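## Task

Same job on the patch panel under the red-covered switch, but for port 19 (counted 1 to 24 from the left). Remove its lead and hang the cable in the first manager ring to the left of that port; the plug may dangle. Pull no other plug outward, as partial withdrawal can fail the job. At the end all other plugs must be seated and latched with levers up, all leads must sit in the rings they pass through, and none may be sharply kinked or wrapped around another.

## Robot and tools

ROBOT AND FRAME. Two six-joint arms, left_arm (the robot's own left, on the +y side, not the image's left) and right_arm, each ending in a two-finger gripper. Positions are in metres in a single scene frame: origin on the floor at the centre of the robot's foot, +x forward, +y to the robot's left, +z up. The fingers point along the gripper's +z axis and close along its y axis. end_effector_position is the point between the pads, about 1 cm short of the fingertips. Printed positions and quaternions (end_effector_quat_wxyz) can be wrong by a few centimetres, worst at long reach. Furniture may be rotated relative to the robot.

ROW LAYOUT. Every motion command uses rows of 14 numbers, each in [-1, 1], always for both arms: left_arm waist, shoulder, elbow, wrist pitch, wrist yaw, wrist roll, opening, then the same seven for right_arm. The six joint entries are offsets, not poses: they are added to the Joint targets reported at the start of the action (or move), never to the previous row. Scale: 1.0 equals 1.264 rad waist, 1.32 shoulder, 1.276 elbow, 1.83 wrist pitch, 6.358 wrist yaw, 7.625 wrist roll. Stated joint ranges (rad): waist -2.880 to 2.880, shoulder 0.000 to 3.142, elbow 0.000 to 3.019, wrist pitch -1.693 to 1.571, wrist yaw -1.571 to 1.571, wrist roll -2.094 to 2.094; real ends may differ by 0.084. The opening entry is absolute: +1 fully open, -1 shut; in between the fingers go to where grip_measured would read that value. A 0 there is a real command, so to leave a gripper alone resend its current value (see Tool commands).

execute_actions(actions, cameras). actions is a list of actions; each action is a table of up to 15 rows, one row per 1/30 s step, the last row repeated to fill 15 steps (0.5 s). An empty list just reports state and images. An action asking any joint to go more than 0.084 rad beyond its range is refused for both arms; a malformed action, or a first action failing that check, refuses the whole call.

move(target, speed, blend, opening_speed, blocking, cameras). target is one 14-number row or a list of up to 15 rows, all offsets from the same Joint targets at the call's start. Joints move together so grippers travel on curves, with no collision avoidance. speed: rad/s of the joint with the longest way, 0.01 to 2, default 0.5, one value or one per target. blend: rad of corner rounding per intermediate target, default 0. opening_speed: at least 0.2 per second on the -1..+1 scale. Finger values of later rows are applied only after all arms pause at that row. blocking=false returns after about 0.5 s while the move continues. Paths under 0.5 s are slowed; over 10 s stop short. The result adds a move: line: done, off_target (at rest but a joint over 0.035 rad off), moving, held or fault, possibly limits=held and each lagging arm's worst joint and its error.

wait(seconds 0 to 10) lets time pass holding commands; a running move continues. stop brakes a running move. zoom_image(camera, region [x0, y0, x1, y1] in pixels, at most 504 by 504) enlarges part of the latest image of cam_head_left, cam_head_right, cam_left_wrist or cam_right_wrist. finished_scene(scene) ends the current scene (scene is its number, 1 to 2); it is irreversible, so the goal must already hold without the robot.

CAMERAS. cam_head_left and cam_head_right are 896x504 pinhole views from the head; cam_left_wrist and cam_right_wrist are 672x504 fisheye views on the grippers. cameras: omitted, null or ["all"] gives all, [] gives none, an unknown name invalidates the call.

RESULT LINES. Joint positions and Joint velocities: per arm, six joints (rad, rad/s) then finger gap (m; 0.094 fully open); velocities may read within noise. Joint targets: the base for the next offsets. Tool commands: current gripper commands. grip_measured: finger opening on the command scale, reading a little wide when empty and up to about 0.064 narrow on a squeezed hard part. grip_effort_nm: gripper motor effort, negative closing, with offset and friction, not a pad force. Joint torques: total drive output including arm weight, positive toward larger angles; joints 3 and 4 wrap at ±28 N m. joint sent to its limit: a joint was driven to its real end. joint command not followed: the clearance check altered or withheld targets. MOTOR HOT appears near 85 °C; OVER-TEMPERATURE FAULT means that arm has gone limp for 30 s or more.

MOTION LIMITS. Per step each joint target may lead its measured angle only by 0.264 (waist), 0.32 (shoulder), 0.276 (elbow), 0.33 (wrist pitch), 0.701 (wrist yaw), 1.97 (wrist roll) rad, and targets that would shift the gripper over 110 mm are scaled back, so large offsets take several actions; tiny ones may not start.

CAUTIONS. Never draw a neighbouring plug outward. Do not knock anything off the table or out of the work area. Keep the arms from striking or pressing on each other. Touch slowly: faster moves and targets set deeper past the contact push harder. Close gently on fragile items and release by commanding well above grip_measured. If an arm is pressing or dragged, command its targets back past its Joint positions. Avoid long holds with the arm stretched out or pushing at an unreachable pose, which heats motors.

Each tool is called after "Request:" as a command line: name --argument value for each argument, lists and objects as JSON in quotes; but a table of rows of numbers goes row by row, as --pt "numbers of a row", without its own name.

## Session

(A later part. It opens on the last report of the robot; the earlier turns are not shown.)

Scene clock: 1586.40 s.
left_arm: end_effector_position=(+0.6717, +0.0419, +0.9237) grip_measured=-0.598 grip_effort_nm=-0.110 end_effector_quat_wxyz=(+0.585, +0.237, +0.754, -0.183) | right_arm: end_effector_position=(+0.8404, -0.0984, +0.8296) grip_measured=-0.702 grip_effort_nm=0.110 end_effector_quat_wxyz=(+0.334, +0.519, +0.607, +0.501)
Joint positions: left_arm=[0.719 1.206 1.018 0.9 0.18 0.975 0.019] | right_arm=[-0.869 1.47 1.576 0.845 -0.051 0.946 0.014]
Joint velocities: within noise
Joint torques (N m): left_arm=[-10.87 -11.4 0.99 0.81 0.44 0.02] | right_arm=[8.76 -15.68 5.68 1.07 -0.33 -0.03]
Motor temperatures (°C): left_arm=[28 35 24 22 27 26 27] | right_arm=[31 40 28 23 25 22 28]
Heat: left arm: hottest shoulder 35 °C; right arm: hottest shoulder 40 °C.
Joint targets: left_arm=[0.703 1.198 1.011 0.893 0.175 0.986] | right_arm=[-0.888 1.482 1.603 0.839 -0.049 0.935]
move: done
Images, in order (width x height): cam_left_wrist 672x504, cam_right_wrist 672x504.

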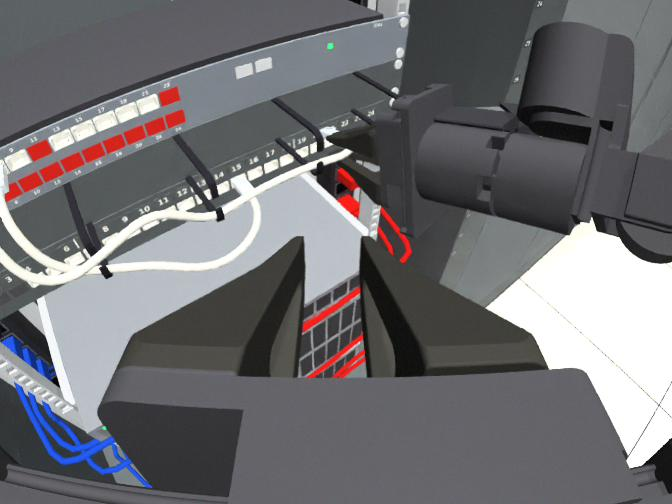

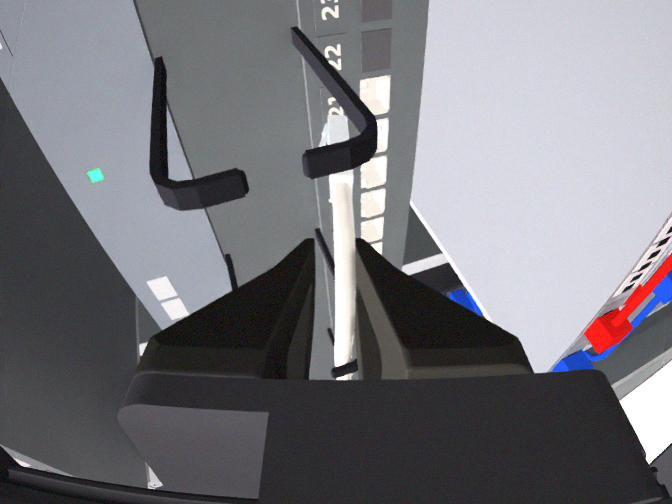

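Request:
move --pt "0 0 0 0 0 0 -0.6 0 0 -0.0259 0 0 0 -0.6" --pt "0 0 0 0 0 0 -0.6 -0.003 -0.0598 -0.1661 0.0847 -0.0011 0 -0.6" --speed 0.12 --opening_speed 0.3 --blend '[0.005,0]' --cameras '["cam_left_wrist","cam_right_wrist","cam_head_right"]'

Request:
zoom_image --camera "cam_left_wrist" --region '[260, 90, 380, 210]'

Scene clock: 1616.53 s.
left_arm: end_effector_position=(+0.6717, +0.0419, +0.9237) grip_measured=-0.598 grip_effort_nm=-0.115 end_effector_quat_wxyz=(+0.585, +0.237, +0.754, -0.183) | right_arm: end_effector_position=(+0.7883, -0.1000, +0.8318) grip_measured=-0.601 grip_effort_nm=0.105 end_effector_quat_wxyz=(+0.333, +0.518, +0.608, +0.501)
Joint positions: left_arm=[0.719 1.206 1.018 0.9 0.18 0.975 0.019] | right_arm=[-0.872 1.426 1.399 0.977 -0.054 0.946 0.019]
Joint velocities: within noise
Joint torques (N m): left_arm=[-10.75 -11.28 1.03 0.76 0.43 0.02] | right_arm=[8.29 -17.44 1.89 2.09 -0.5 -0.02]
Motor temperatures (°C): left_arm=[28 35 24 22 27 26 27] | right_arm=[30 40 28 23 25 22 26]
Heat: left arm: hottest shoulder 35 °C; right arm: hottest shoulder 40 °C.
Joint targets: left_arm=[0.703 1.198 1.011 0.893 0.175 0.986] | right_arm=[-0.892 1.403 1.391 0.994 -0.056 0.935]
move: done; blend cut to 0 rad at target 1
Images, in order (width x height): cam_head_right 896x504, cam_left_wrist 672x504, cam_right_wrist 672x504.

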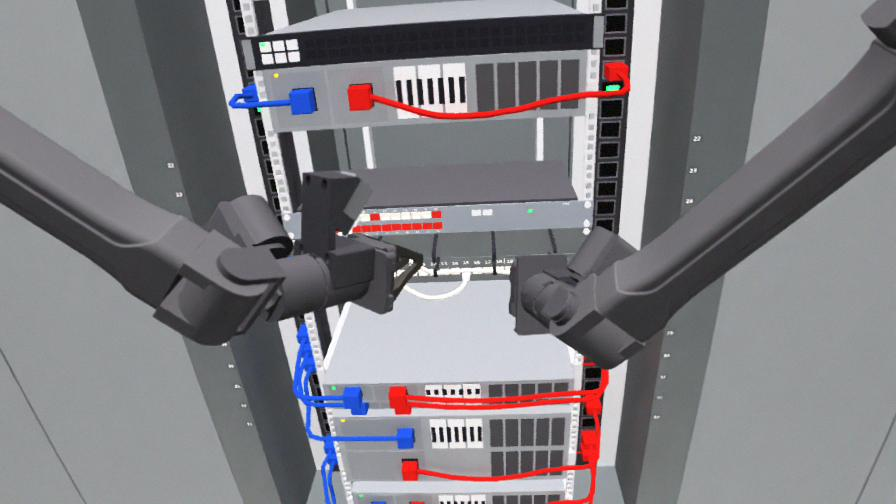

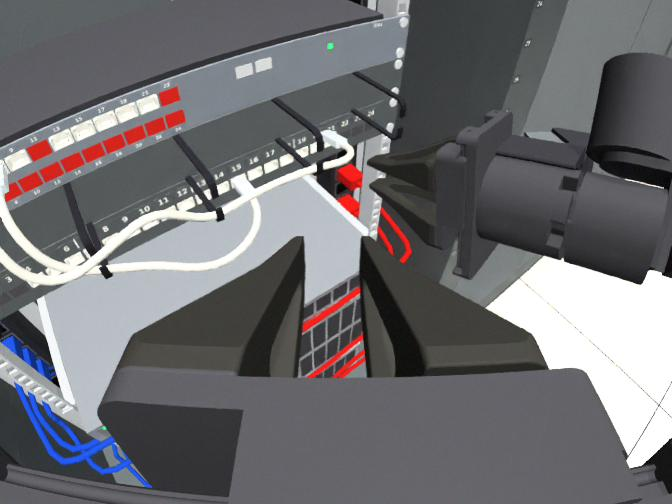

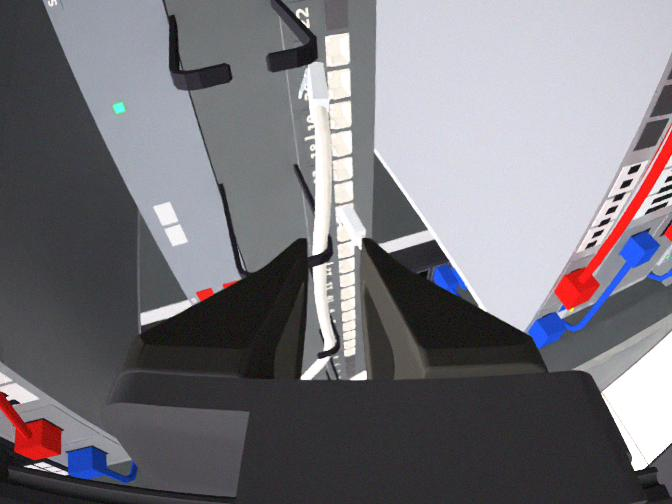

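Scaled by 4.200 from the camera's 672x504 image, which has a finer 960x720 frame.

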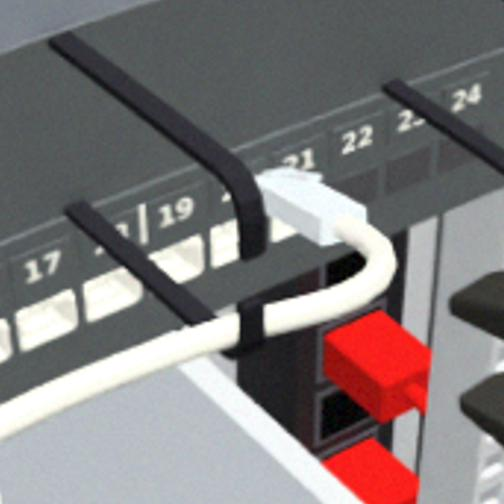

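Request:
zoom_image --camera "cam_left_wrist" --region '[0, 130, 300, 300]'

Request:
zoom_image --camera "cam_right_wrist" --region '[240, 20, 420, 380]'

Scaled by 1.680 from the camera's 672x504 image, which has a finer 960x720 frame.

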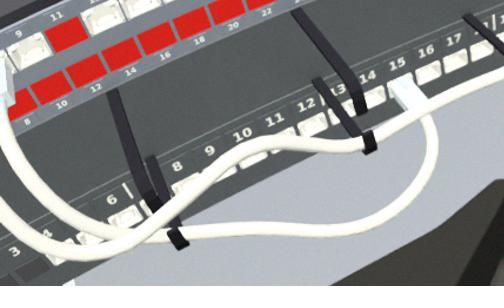

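Scaled by 1.400 from the camera's 672x504 image, which has a finer 960x720 frame.

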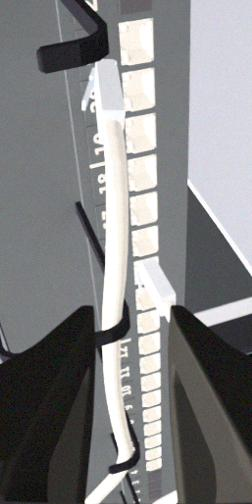

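Request:
zoom_image --camera "cam_left_wrist" --region '[70, 220, 140, 290]'

Scaled by 7.200 from the camera's 672x504 image, which has a finer 960x720 frame.

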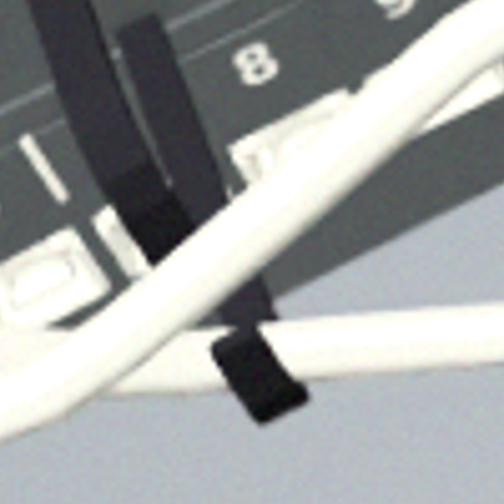

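Request:
move --target '[0.3228,0.1492,0.1183,0.3492,0.047,-0.07,-0.6,0,0,0,0,0,0,-0.6]' --speed 0.6 --cameras '["cam_left_wrist","cam_head_right"]'

Scene clock: 1651.33 s.
left_arm: end_effector_position=(+0.7141, +0.1819, +0.8906) grip_measured=-0.598 grip_effort_nm=-0.115 end_effector_quat_wxyz=(+0.743, +0.123, +0.643, -0.137) | right_arm: end_effector_position=(+0.7884, -0.1003, +0.8318) grip_measured=-0.601 grip_effort_nm=0.100 end_effector_quat_wxyz=(+0.334, +0.518, +0.608, +0.501)
Joint positions: left_arm=[1.091 1.359 1.15 1.519 0.471 0.466 0.019] | right_arm=[-0.873 1.426 1.399 0.977 -0.054 0.946 0.019]
Joint velocities: within noise
Joint torques (N m): left_arm=[-5.54 -12.34 2.36 2.21 0.44 -0.2] | right_arm=[8.12 -17.26 1.91 2.07 -0.51 -0.01]
Motor temperatures (°C): left_arm=[28 35 24 22 27 26 27] | right_arm=[30 43 27 23 25 22 26]
Heat: left arm: hottest shoulder 35 °C; right arm: hottest shoulder 43 °C.
Joint targets: left_arm=[1.111 1.395 1.162 1.532 0.474 0.453] | right_arm=[-0.892 1.403 1.391 0.994 -0.056 0.935]
move: off_target (left_arm); left_arm: the shoulder is farthest, 0.036 rad from its target
Images, in order (width x height): cam_head_right 896x504, cam_left_wrist 672x504.

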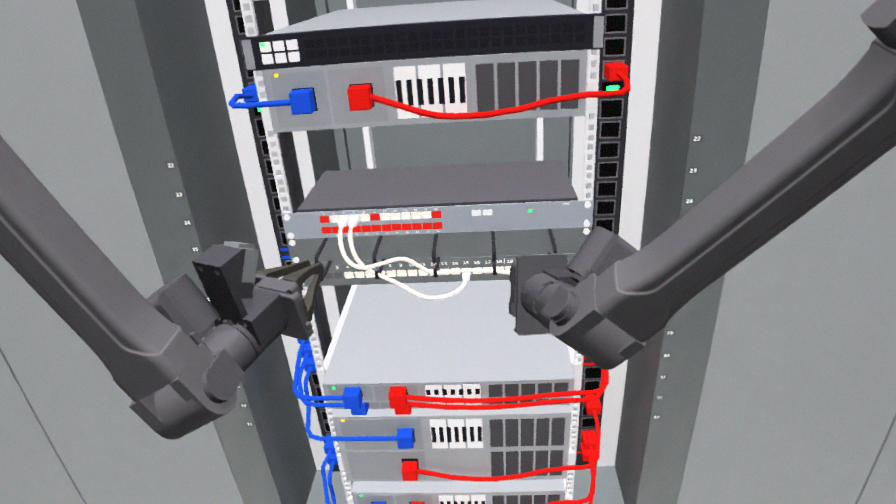

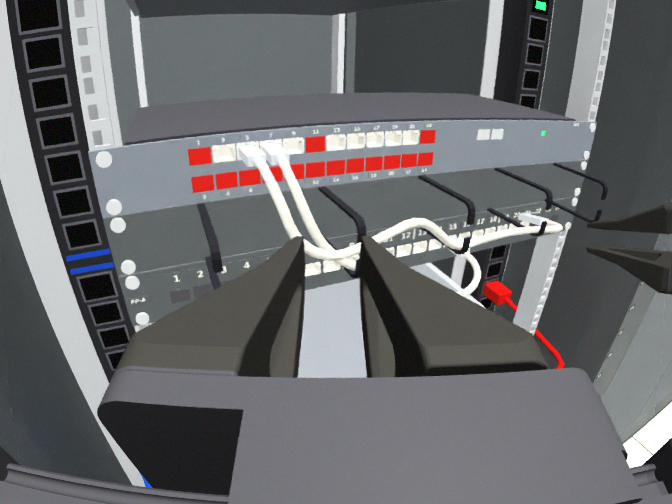

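Request:
zoom_image --camera "cam_left_wrist" --region '[290, 180, 380, 280]'

Request:
zoom_image --camera "cam_head_right" --region '[320, 210, 540, 320]'

Request:
zoom_image --camera "cam_left_wrist" --region '[400, 160, 620, 300]'

Scaled by 5.040 from the camera's 672x504 image, which has a finer 960x720 frame.

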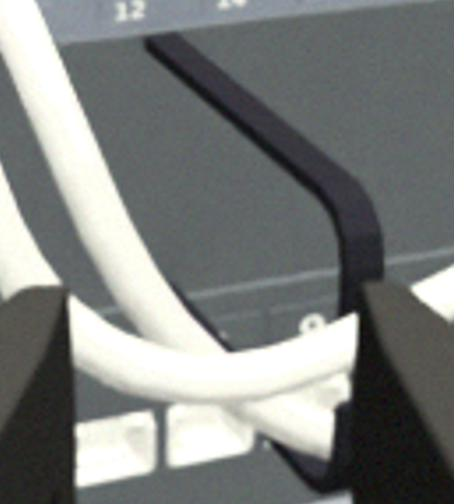

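Scaled by 2.291 from the camera's 896x504 image, which has a finer 1280x720 frame.

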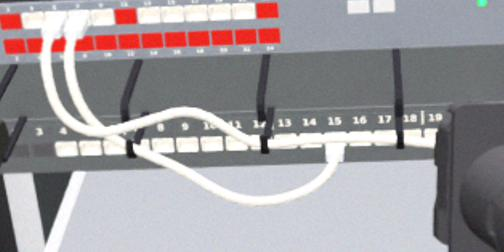

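Scaled by 2.291 from the camera's 672x504 image, which has a finer 960x720 frame.

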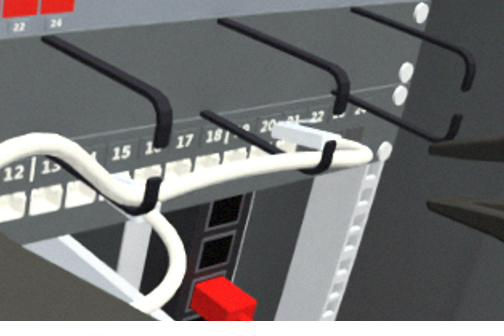

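Request:
move --target '[0,0,0,0,0.011,0,-0.1,0,0,0,0,0,0,-0.6]' --speed 0.3 --opening_speed 0.8 --cameras '["cam_left_wrist"]'

Request:
zoom_image --camera "cam_left_wrist" --region '[270, 180, 370, 290]'

Scene clock: 1669.50 s.
left_arm: end_effector_position=(+0.7094, +0.1725, +0.8962) grip_measured=-0.103 grip_effort_nm=0.056 end_effector_quat_wxyz=(+0.749, +0.143, +0.627, -0.159) | right_arm: end_effector_position=(+0.7884, -0.1003, +0.8318) grip_measured=-0.601 grip_effort_nm=0.100 end_effector_quat_wxyz=(+0.334, +0.518, +0.608, +0.501)
Joint positions: left_arm=[1.091 1.359 1.15 1.52 0.541 0.464 0.042] | right_arm=[-0.873 1.426 1.399 0.977 -0.054 0.946 0.019]
Joint velocities: within noise
Joint torques (N m): left_arm=[-5.66 -12.16 2.3 2.06 0.44 -0.18] | right_arm=[8.23 -17.2 1.99 2.06 -0.51 -0.01]
Motor temperatures (°C): left_arm=[28 34 24 22 27 26 27] | right_arm=[30 43 26 23 25 22 25]
Heat: left arm: hottest shoulder 34 °C; right arm: hottest shoulder 43 °C.
Joint targets: left_arm=[1.111 1.395 1.162 1.532 0.544 0.452] | right_arm=[-0.892 1.403 1.391 0.994 -0.056 0.935]
move: off_target (left_arm); left_arm: the shoulder is farthest, 0.036 rad from its target
Images, in order (width x height): cam_left_wrist 672x504.

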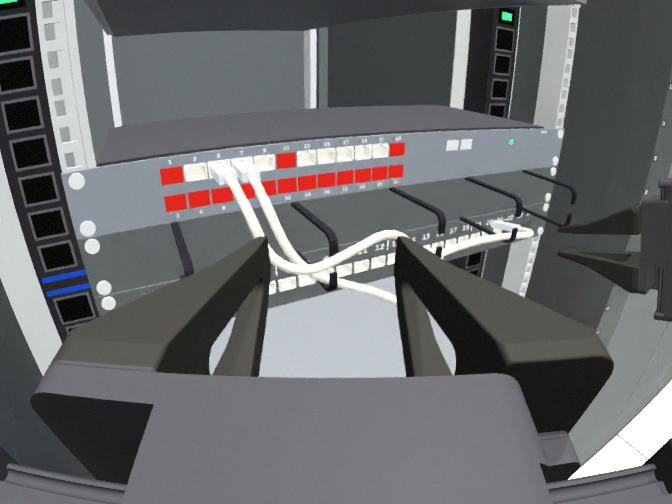

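Scaled by 4.582 from the camera's 672x504 image, which has a finer 960x720 frame.

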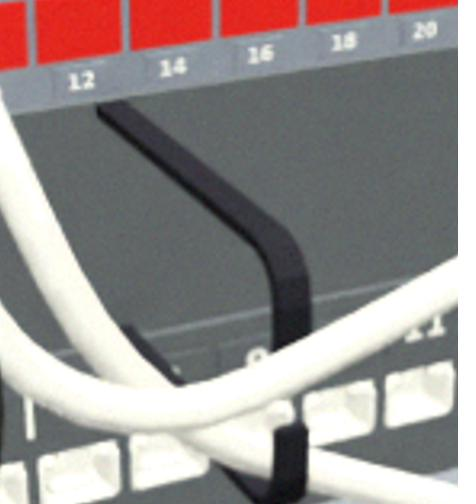

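Request:
move --target '[-0.0957,0.072,0.036,0.0082,-0.0541,-0.1931,-0.3,0,0,0,0,0,0,-0.6]' --speed 0.6 --cameras '["cam_left_wrist","cam_head_right"]'

Request:
zoom_image --camera "cam_left_wrist" --region '[240, 60, 480, 260]'

Scene clock: 1707.50 s.
left_arm: end_effector_position=(+0.7165, +0.1655, +0.8543) grip_measured=-0.298 grip_effort_nm=-0.115 end_effector_quat_wxyz=(+0.462, -0.454, +0.533, -0.544) | right_arm: end_effector_position=(+0.7884, -0.1003, +0.8318) grip_measured=-0.601 grip_effort_nm=0.105 end_effector_quat_wxyz=(+0.334, +0.518, +0.608, +0.501)
Joint positions: left_arm=[1.006 1.455 1.197 1.534 0.205 -1.006 0.033] | right_arm=[-0.873 1.426 1.399 0.977 -0.054 0.946 0.019]
Joint velocities: left_arm=[-0.015 -0.005 -0.002 0.007 0.037 -0.183 -0.001] | right_arm=[within noise]
Joint torques (N m): left_arm=[-10.05 -11.52 1.87 2.17 0.22 -0.07] | right_arm=[8 -17.2 1.89 1.99 -0.52 -0.01]
Motor temperatures (°C): left_arm=[28 34 24 22 27 26 27] | right_arm=[30 43 26 23 26 22 25]
Heat: left arm: hottest shoulder 34 °C; right arm: hottest shoulder 43 °C.
Joint targets: left_arm=[0.990 1.490 1.208 1.547 0.200 -1.020] | right_arm=[-0.892 1.403 1.391 0.994 -0.056 0.935]
move: done
Images, in order (width x height): cam_head_right 896x504, cam_left_wrist 672x504.

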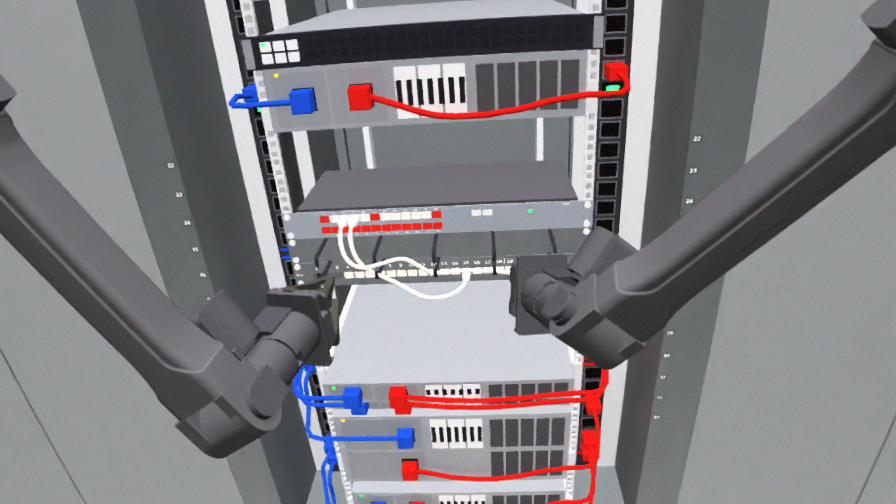

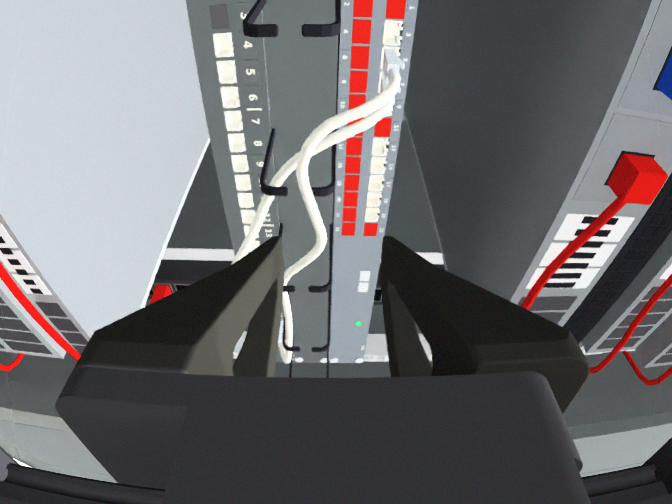

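Scaled by 2.100 from the camera's 672x504 image, which has a finer 960x720 frame.

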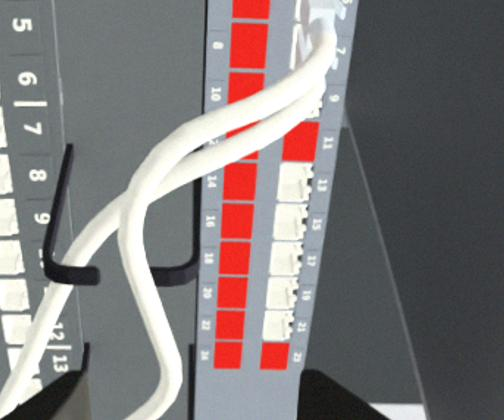

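Request:
zoom_image --camera "cam_left_wrist" --region '[255, 140, 345, 220]'

Scaled by 5.600 from the camera's 672x504 image, which has a finer 960x720 frame.

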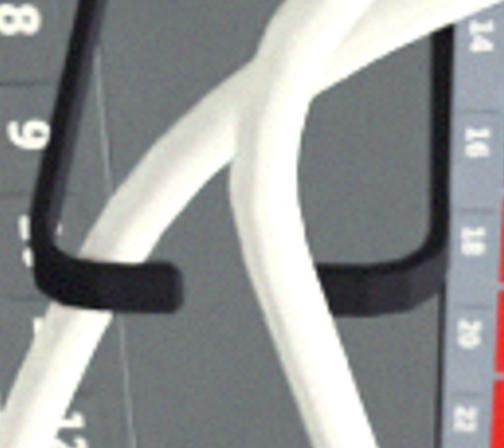

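Request:
move --target '[-0.1709,0.0492,0.1356,-0.1115,-0.0536,0.0289,-0.5,0,0,0,0,0,0,-0.6]' --speed 0.4

Request:
zoom_image --camera "cam_left_wrist" --region '[240, 60, 480, 260]'

Scene clock: 1795.60 s.
left_arm: end_effector_position=(+0.7606, +0.0976, +0.8541) grip_measured=-0.498 grip_effort_nm=-0.115 end_effector_quat_wxyz=(+0.447, -0.550, +0.545, -0.447) | right_arm: end_effector_position=(+0.7884, -0.1003, +0.8318) grip_measured=-0.601 grip_effort_nm=0.100 end_effector_quat_wxyz=(+0.334, +0.518, +0.608, +0.501)
Joint positions: left_arm=[0.785 1.521 1.366 1.351 -0.136 -0.813 0.024] | right_arm=[-0.873 1.426 1.399 0.977 -0.054 0.946 0.019]
Joint velocities: within noise
Joint torques (N m): left_arm=[-12.86 -10.4 2.95 0.95 0.32 0.11] | right_arm=[8.12 -17.32 1.88 2.03 -0.52 -0.01]
Motor temperatures (°C): left_arm=[28 36 24 22 26 26 27] | right_arm=[30 43 26 23 26 22 24]
Heat: left arm: hottest shoulder 36 °C; right arm: hottest shoulder 43 °C.
Joint targets: left_arm=[0.774 1.555 1.381 1.343 -0.140 -0.799] | right_arm=[-0.892 1.403 1.391 0.994 -0.056 0.935]
move: done

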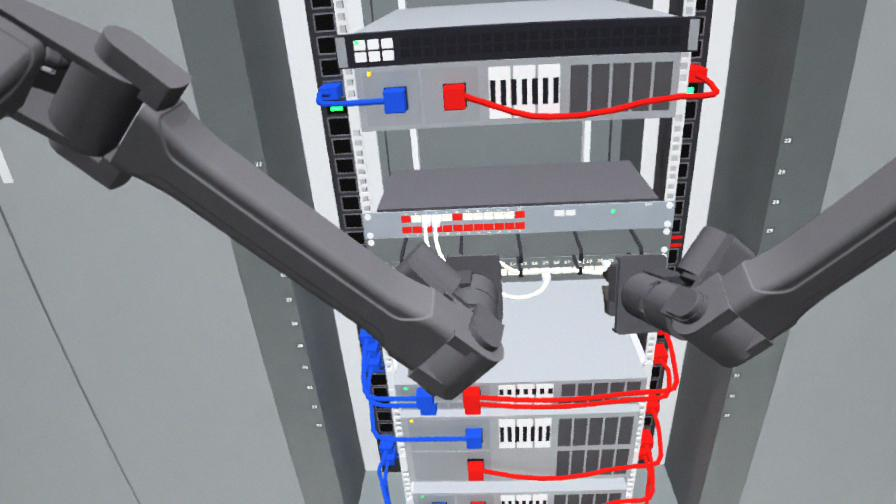

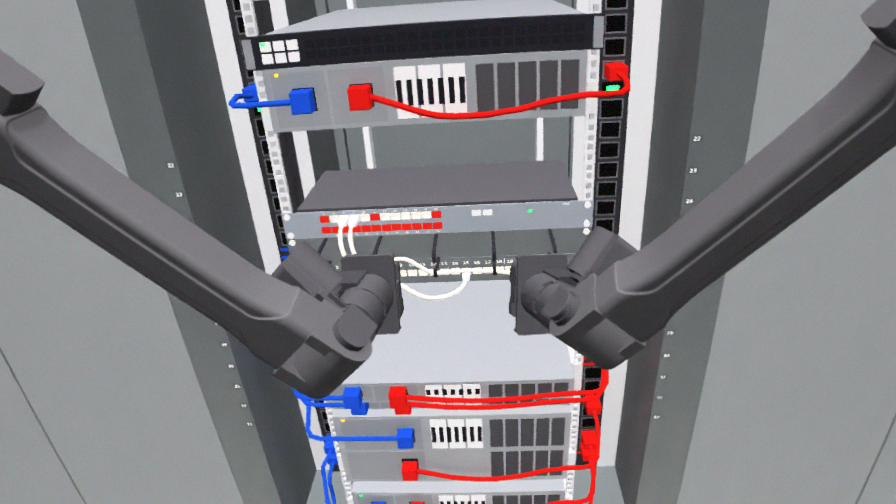

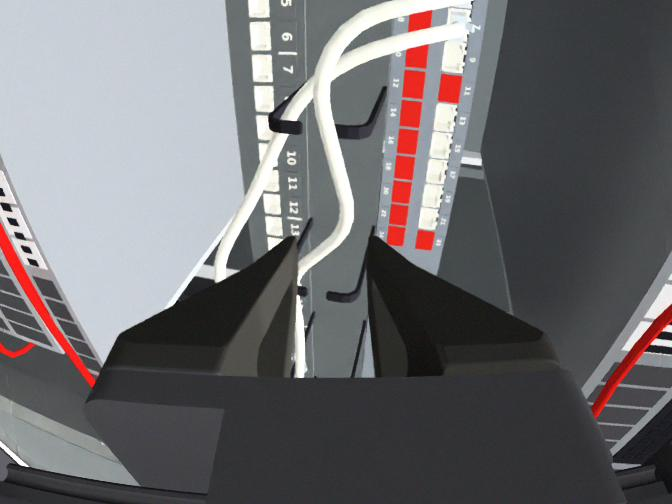

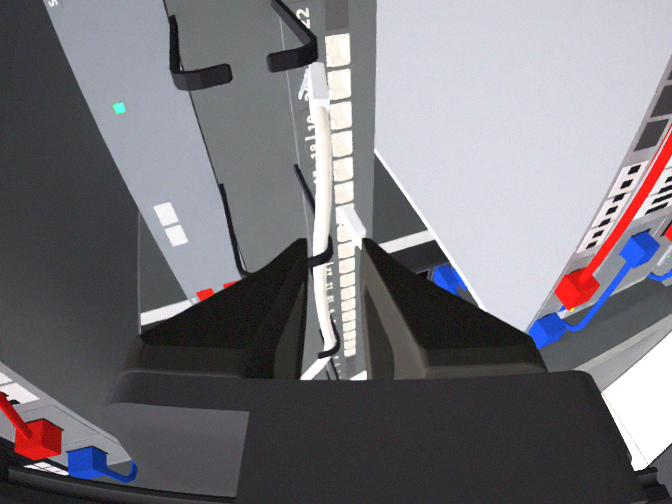

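Scaled by 2.100 from the camera's 672x504 image, which has a finer 960x720 frame.

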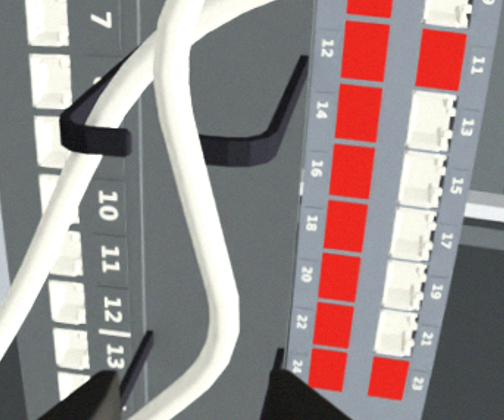

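Request:
zoom_image --camera "cam_left_wrist" --region '[300, 105, 360, 150]'

Scaled by 8.400 from the camera's 672x504 image, which has a finer 960x720 frame.

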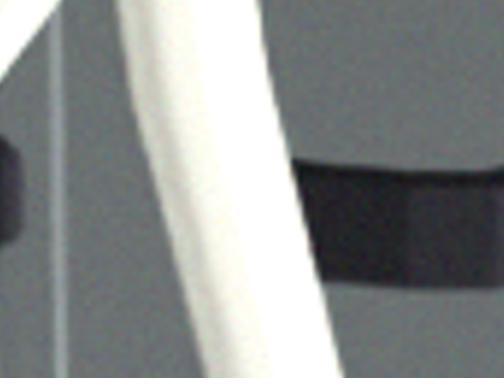

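Request:
move --target '[0,0.0152,0.0933,-0.0568,0,0,-0.5,0,0,0,0,0,0,-0.6]' --speed 0.2 --cameras '["cam_left_wrist"]'

Request:
zoom_image --camera "cam_left_wrist" --region '[240, 80, 430, 320]'

Scene clock: 1845.17 s.
left_arm: end_effector_position=(+0.7984, +0.0951, +0.8511) grip_measured=-0.498 grip_effort_nm=-0.115 end_effector_quat_wxyz=(+0.445, -0.550, +0.548, -0.447) | right_arm: end_effector_position=(+0.7884, -0.1003, +0.8318) grip_measured=-0.601 grip_effort_nm=0.095 end_effector_quat_wxyz=(+0.334, +0.518, +0.608, +0.501)
Joint positions: left_arm=[0.785 1.54 1.484 1.247 -0.136 -0.811 0.024] | right_arm=[-0.873 1.426 1.399 0.977 -0.054 0.946 0.019]
Joint velocities: within noise
Joint torques (N m): left_arm=[-13.16 -10.93 3.7 0.94 0.31 0.13] | right_arm=[8.12 -17.67 1.83 2 -0.52 0]
Motor temperatures (°C): left_arm=[29 35 24 22 26 26 27] | right_arm=[30 43 26 23 26 22 24]
Heat: left arm: hottest shoulder 35 °C; right arm: hottest shoulder 43 °C.
Joint targets: left_arm=[0.774 1.574 1.500 1.239 -0.140 -0.800] | right_arm=[-0.892 1.403 1.391 0.994 -0.056 0.935]
move: done
Images, in order (width x height): cam_left_wrist 672x504.

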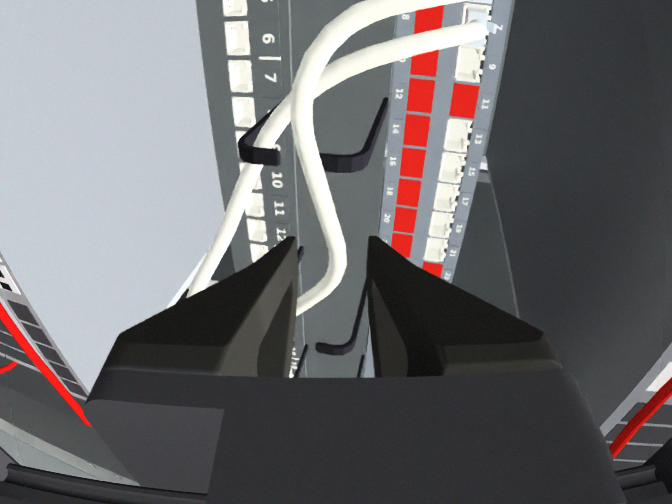

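Scaled by 2.100 from the camera's 672x504 image, which has a finer 960x720 frame.

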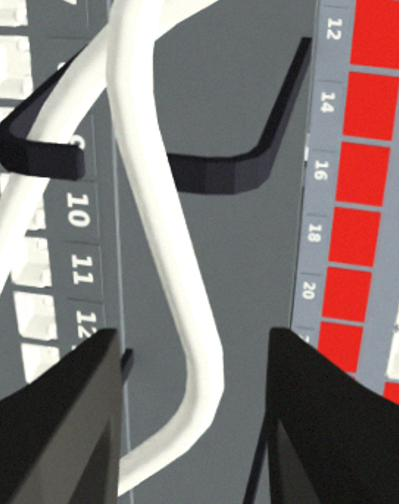

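Request:
move --target '[0.0301,0.022,0.0917,-0.0486,0,0,-0.5,0,0,0,0,0,0,-0.6]' --speed 0.15 --cameras '["cam_left_wrist"]'

Request:
zoom_image --camera "cam_left_wrist" --region '[240, 120, 430, 360]'

Scene clock: 1867.67 s.
left_arm: end_effector_position=(+0.8313, +0.0929, +0.8484) grip_measured=-0.498 grip_effort_nm=-0.115 end_effector_quat_wxyz=(+0.445, -0.550, +0.548, -0.446) | right_arm: end_effector_position=(+0.7884, -0.1003, +0.8318) grip_measured=-0.601 grip_effort_nm=0.100 end_effector_quat_wxyz=(+0.334, +0.518, +0.608, +0.501)
Joint positions: left_arm=[0.785 1.567 1.597 1.159 -0.136 -0.811 0.024] | right_arm=[-0.873 1.426 1.399 0.977 -0.054 0.946 0.019]
Joint velocities: within noise
Joint torques (N m): left_arm=[-10.17 -11.75 4.48 0.98 0.32 0.12] | right_arm=[8.23 -17.38 1.91 2.06 -0.51 -0.02]
Motor temperatures (°C): left_arm=[29 35 25 22 26 26 27] | right_arm=[30 43 26 23 26 22 24]
Heat: left arm: hottest shoulder 35 °C; right arm: hottest shoulder 43 °C.
Joint targets: left_arm=[0.812 1.604 1.617 1.150 -0.140 -0.800] | right_arm=[-0.892 1.403 1.391 0.994 -0.056 0.935]
move: off_target (left_arm); left_arm: the shoulder is farthest, 0.036 rad from its target
Images, in order (width x height): cam_left_wrist 672x504.

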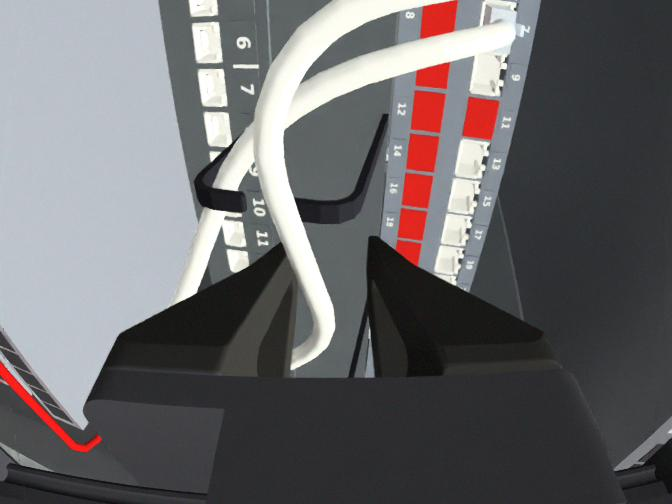

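Scaled by 2.100 from the camera's 672x504 image, which has a finer 960x720 frame.

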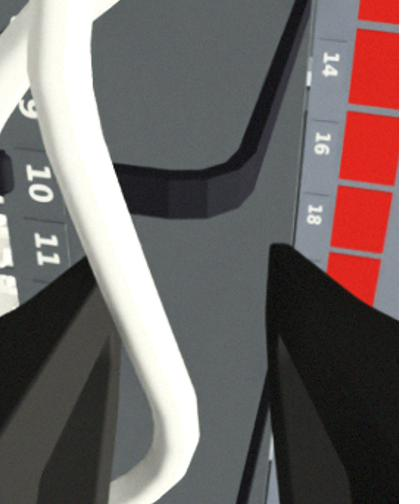

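Request:
move --target '[0.0095,0,0,0,0,0,-0.5,0,0,0,0,0,0,-0.6]' --speed 0.15 --cameras '["cam_left_wrist"]'

Request:
zoom_image --camera "cam_left_wrist" --region '[240, 120, 430, 360]'

Scene clock: 1885.97 s.
left_arm: end_effector_position=(+0.8310, +0.0960, +0.8445) grip_measured=-0.498 grip_effort_nm=-0.115 end_effector_quat_wxyz=(+0.446, -0.549, +0.551, -0.443) | right_arm: end_effector_position=(+0.7884, -0.1003, +0.8318) grip_measured=-0.601 grip_effort_nm=0.105 end_effector_quat_wxyz=(+0.334, +0.518, +0.608, +0.501)
Joint positions: left_arm=[0.794 1.568 1.597 1.157 -0.136 -0.811 0.024] | right_arm=[-0.873 1.426 1.399 0.977 -0.054 0.946 0.019]
Joint velocities: within noise
Joint torques (N m): left_arm=[-9.76 -11.75 4.49 1.02 0.32 0.12] | right_arm=[8.29 -17.44 1.91 2.06 -0.51 -0.02]
Motor temperatures (°C): left_arm=[29 36 25 22 26 26 27] | right_arm=[29 43 26 23 26 22 24]
Heat: left arm: hottest shoulder 36 °C; right arm: hottest shoulder 43 °C.
Joint targets: left_arm=[0.824 1.603 1.617 1.150 -0.140 -0.800] | right_arm=[-0.892 1.403 1.391 0.994 -0.056 0.935]
move: off_target (left_arm); left_arm: the shoulder is farthest, 0.036 rad from its target
Images, in order (width x height): cam_left_wrist 672x504.

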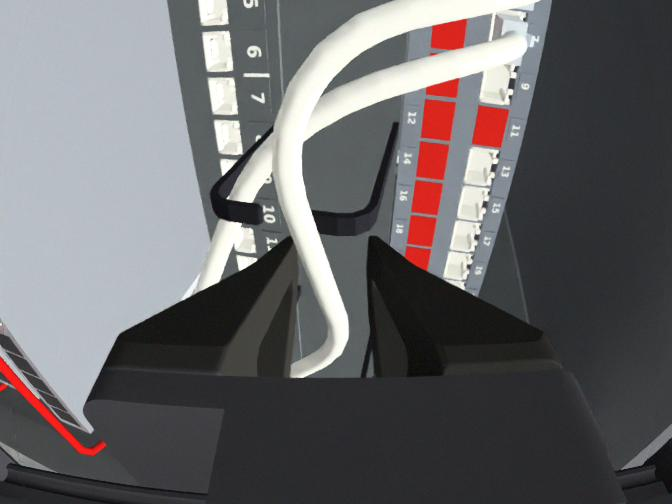

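Scaled by 2.100 from the camera's 672x504 image, which has a finer 960x720 frame.

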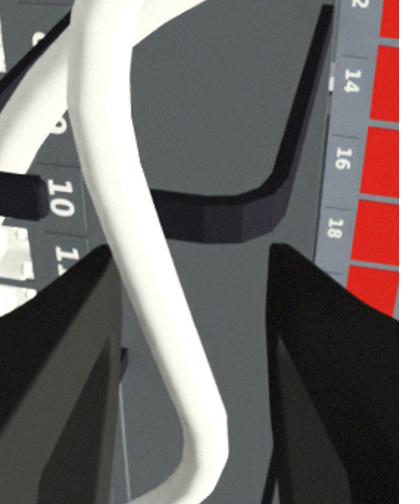

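Request:
move --target '[0.006,0,0,0,0,0,-1,0,0,0,0,0,0,-0.6]' --speed 0.1 --opening_speed 0.25 --cameras '["cam_left_wrist"]'

Request:
zoom_image --camera "cam_left_wrist" --region '[240, 120, 430, 360]'

Scene clock: 1895.23 s.
left_arm: end_effector_position=(+0.8306, +0.0990, +0.8412) grip_measured=-0.926 grip_effort_nm=-1.053 end_effector_quat_wxyz=(+0.448, -0.548, +0.553, -0.440) | right_arm: end_effector_position=(+0.7884, -0.1003, +0.8318) grip_measured=-0.601 grip_effort_nm=0.100 end_effector_quat_wxyz=(+0.334, +0.518, +0.608, +0.501)
Joint positions: left_arm=[0.802 1.568 1.597 1.157 -0.137 -0.811 0.003] | right_arm=[-0.873 1.426 1.399 0.977 -0.054 0.946 0.019]
Joint velocities: within noise
Joint torques (N m): left_arm=[-9.76 -11.93 4.49 1.03 0.34 0.11] | right_arm=[8.12 -17.32 1.87 2.09 -0.52 -0.02]
Motor temperatures (°C): left_arm=[28 36 25 22 26 26 27] | right_arm=[29 43 26 23 26 22 24]
Heat: left arm: hottest shoulder 36 °C; right arm: hottest shoulder 43 °C.
Joint targets: left_arm=[0.831 1.603 1.617 1.150 -0.140 -0.800] | right_arm=[-0.892 1.403 1.391 0.994 -0.056 0.935]
move: done
Images, in order (width x height): cam_left_wrist 672x504.

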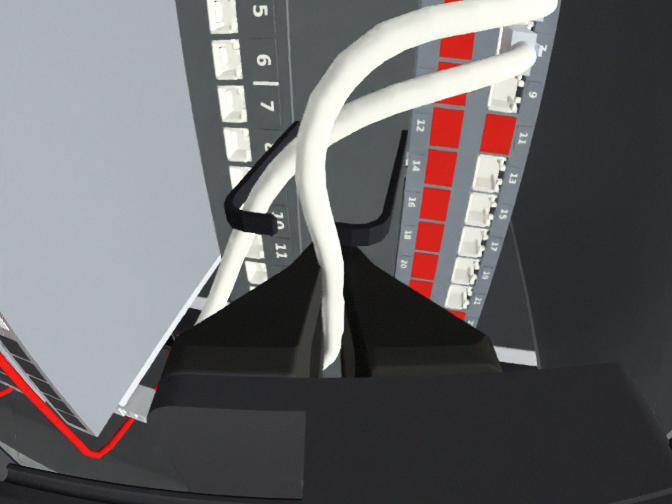

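Scaled by 2.100 from the camera's 672x504 image, which has a finer 960x720 frame.

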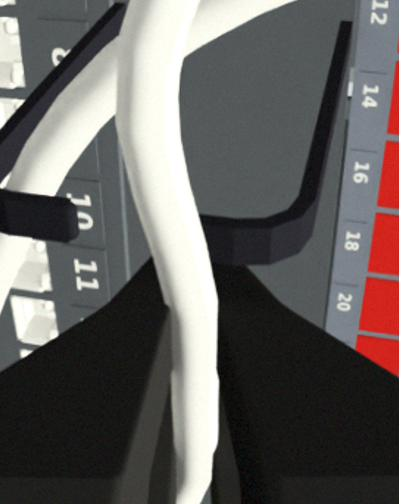

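Request:
move --target '[0.0073,0.0201,0.0319,-0.0078,0,0,-1,0,0,0,0,0,0,-0.6]' --speed 0.1 --cameras '["cam_left_wrist"]'

Request:
zoom_image --camera "cam_left_wrist" --region '[240, 120, 430, 360]'

Scene clock: 1916.63 s.
left_arm: end_effector_position=(+0.8376, +0.0986, +0.8348) grip_measured=-0.927 grip_effort_nm=-1.062 end_effector_quat_wxyz=(+0.452, -0.547, +0.552, -0.438) | right_arm: end_effector_position=(+0.7884, -0.1003, +0.8318) grip_measured=-0.601 grip_effort_nm=0.105 end_effector_quat_wxyz=(+0.334, +0.518, +0.608, +0.501)
Joint positions: left_arm=[0.809 1.591 1.637 1.147 -0.138 -0.811 0.003] | right_arm=[-0.873 1.426 1.399 0.977 -0.054 0.946 0.019]
Joint velocities: within noise
Joint torques (N m): left_arm=[-9.82 -11.93 4.66 0.9 0.36 0.14] | right_arm=[8.18 -17.14 1.92 2.09 -0.52 0]
Motor temperatures (°C): left_arm=[28 35 25 22 26 26 28] | right_arm=[29 43 26 23 26 22 24]
Heat: left arm: hottest shoulder 35 °C; right arm: hottest shoulder 43 °C.
Joint targets: left_arm=[0.840 1.630 1.658 1.136 -0.140 -0.800] | right_arm=[-0.892 1.403 1.391 0.994 -0.056 0.935]
move: off_target (left_arm); left_arm: the shoulder is farthest, 0.039 rad from its target
Images, in order (width x height): cam_left_wrist 672x504.

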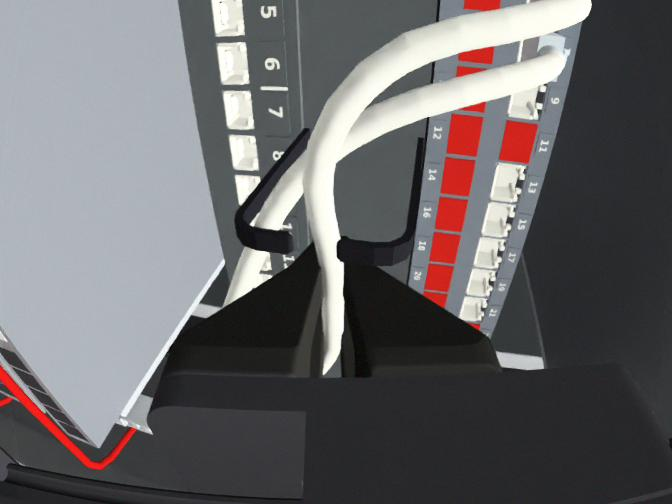

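Scaled by 2.100 from the camera's 672x504 image, which has a finer 960x720 frame.

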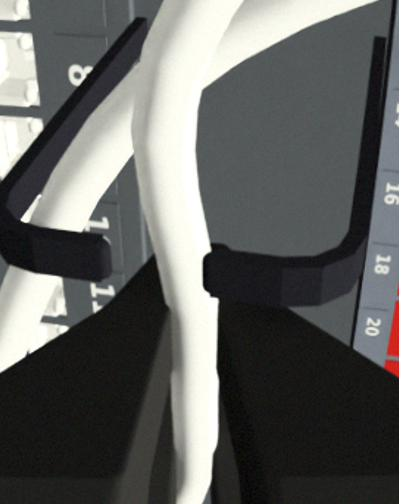

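Request:
move --target '[0.0035,0.03,0.0625,-0.0218,0,0,-1,0,0,0,0,0,0,-0.6]' --speed 0.1 --cameras '["cam_left_wrist"]'

Request:
zoom_image --camera "cam_left_wrist" --region '[240, 120, 430, 360]'

Scene clock: 1932.40 s.
left_arm: end_effector_position=(+0.8520, +0.0947, +0.8287) grip_measured=-0.927 grip_effort_nm=-1.057 end_effector_quat_wxyz=(+0.455, -0.547, +0.550, -0.437) | right_arm: end_effector_position=(+0.7884, -0.1003, +0.8318) grip_measured=-0.601 grip_effort_nm=0.105 end_effector_quat_wxyz=(+0.334, +0.518, +0.608, +0.501)
Joint positions: left_arm=[0.81 1.624 1.709 1.115 -0.138 -0.811 0.003] | right_arm=[-0.873 1.426 1.399 0.977 -0.054 0.946 0.019]
Joint velocities: within noise
Joint torques (N m): left_arm=[-9.82 -11.75 5.52 0.47 0.36 0.11] | right_arm=[7.94 -17.26 1.92 2.07 -0.5 -0.03]
Motor temperatures (°C): left_arm=[28 36 25 22 26 26 29] | right_arm=[29 43 25 23 26 22 24]
Heat: left arm: hottest shoulder 36 °C; right arm: hottest shoulder 43 °C.
Joint targets: left_arm=[0.845 1.670 1.738 1.096 -0.140 -0.800] | right_arm=[-0.892 1.403 1.391 0.994 -0.056 0.935]
move: off_target (left_arm); left_arm: the shoulder is farthest, 0.045 rad from its target
Images, in order (width x height): cam_left_wrist 672x504.

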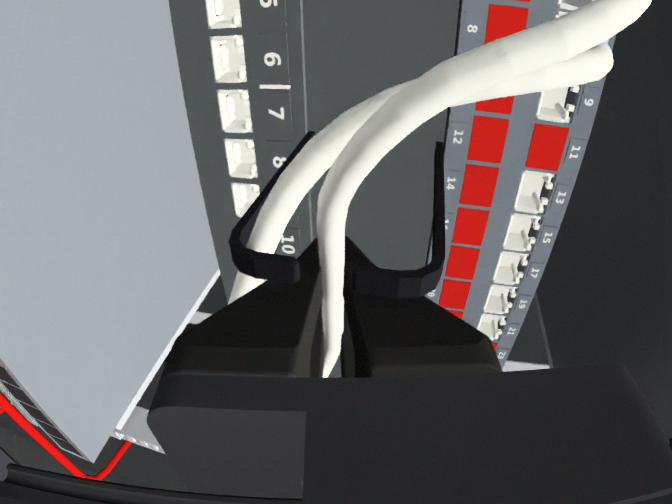

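Scaled by 2.100 from the camera's 672x504 image, which has a finer 960x720 frame.

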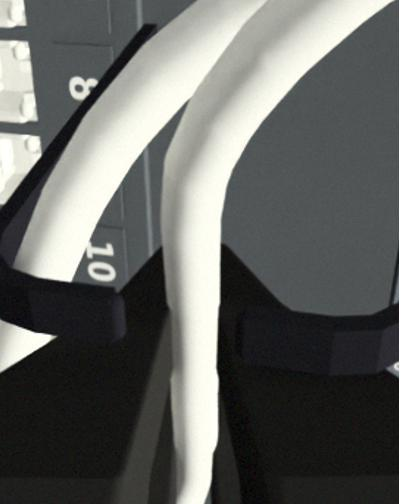

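Request:
move --target '[0.0043,0.0149,0.0365,-0.0148,0,0,-1,0,0,0,0,0,0,-0.6]' --speed 0.1 --cameras '["cam_left_wrist"]'

Request:
zoom_image --camera "cam_left_wrist" --region '[240, 120, 430, 360]'

Scene clock: 1944.37 s.
left_arm: end_effector_position=(+0.8594, +0.0922, +0.8269) grip_measured=-0.928 grip_effort_nm=-1.057 end_effector_quat_wxyz=(+0.457, -0.544, +0.551, -0.437) | right_arm: end_effector_position=(+0.7884, -0.1003, +0.8318) grip_measured=-0.601 grip_effort_nm=0.105 end_effector_quat_wxyz=(+0.334, +0.518, +0.608, +0.501)
Joint positions: left_arm=[0.81 1.64 1.745 1.098 -0.134 -0.804 0.003] | right_arm=[-0.873 1.426 1.399 0.977 -0.054 0.946 0.019]
Joint velocities: within noise
Joint torques (N m): left_arm=[-9.52 -11.52 6.43 0.21 0.19 0.03] | right_arm=[8.23 -17.61 1.88 2.03 -0.51 -0.01]
Motor temperatures (°C): left_arm=[28 36 26 22 26 26 29] | right_arm=[29 43 25 23 26 22 24]
Heat: left arm: hottest shoulder 36 °C; right arm: hottest shoulder 43 °C.
Joint targets: left_arm=[0.850 1.689 1.784 1.068 -0.140 -0.800] | right_arm=[-0.892 1.403 1.391 0.994 -0.056 0.935]
move: off_target (left_arm); left_arm: the shoulder is farthest, 0.050 rad from its target
Images, in order (width x height): cam_left_wrist 672x504.

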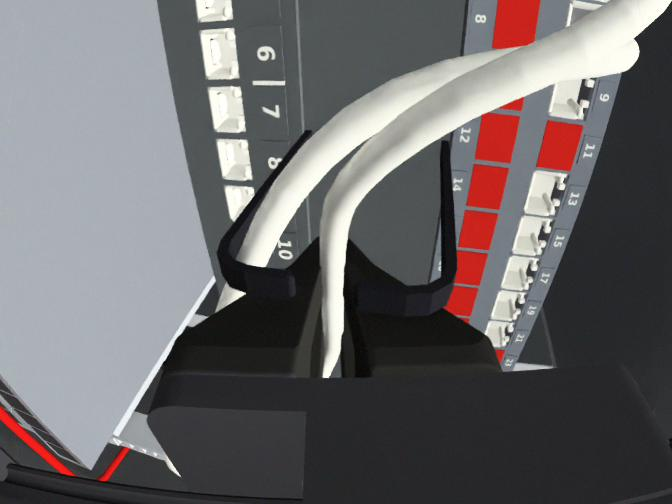

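Scaled by 2.100 from the camera's 672x504 image, which has a finer 960x720 frame.

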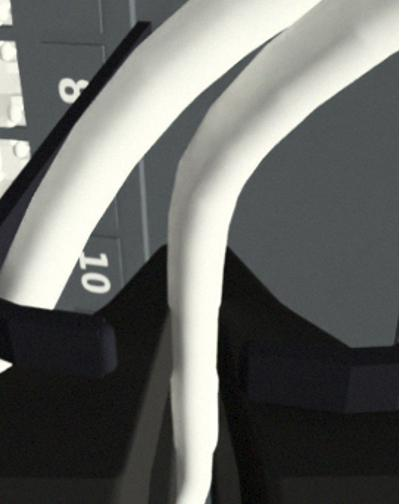

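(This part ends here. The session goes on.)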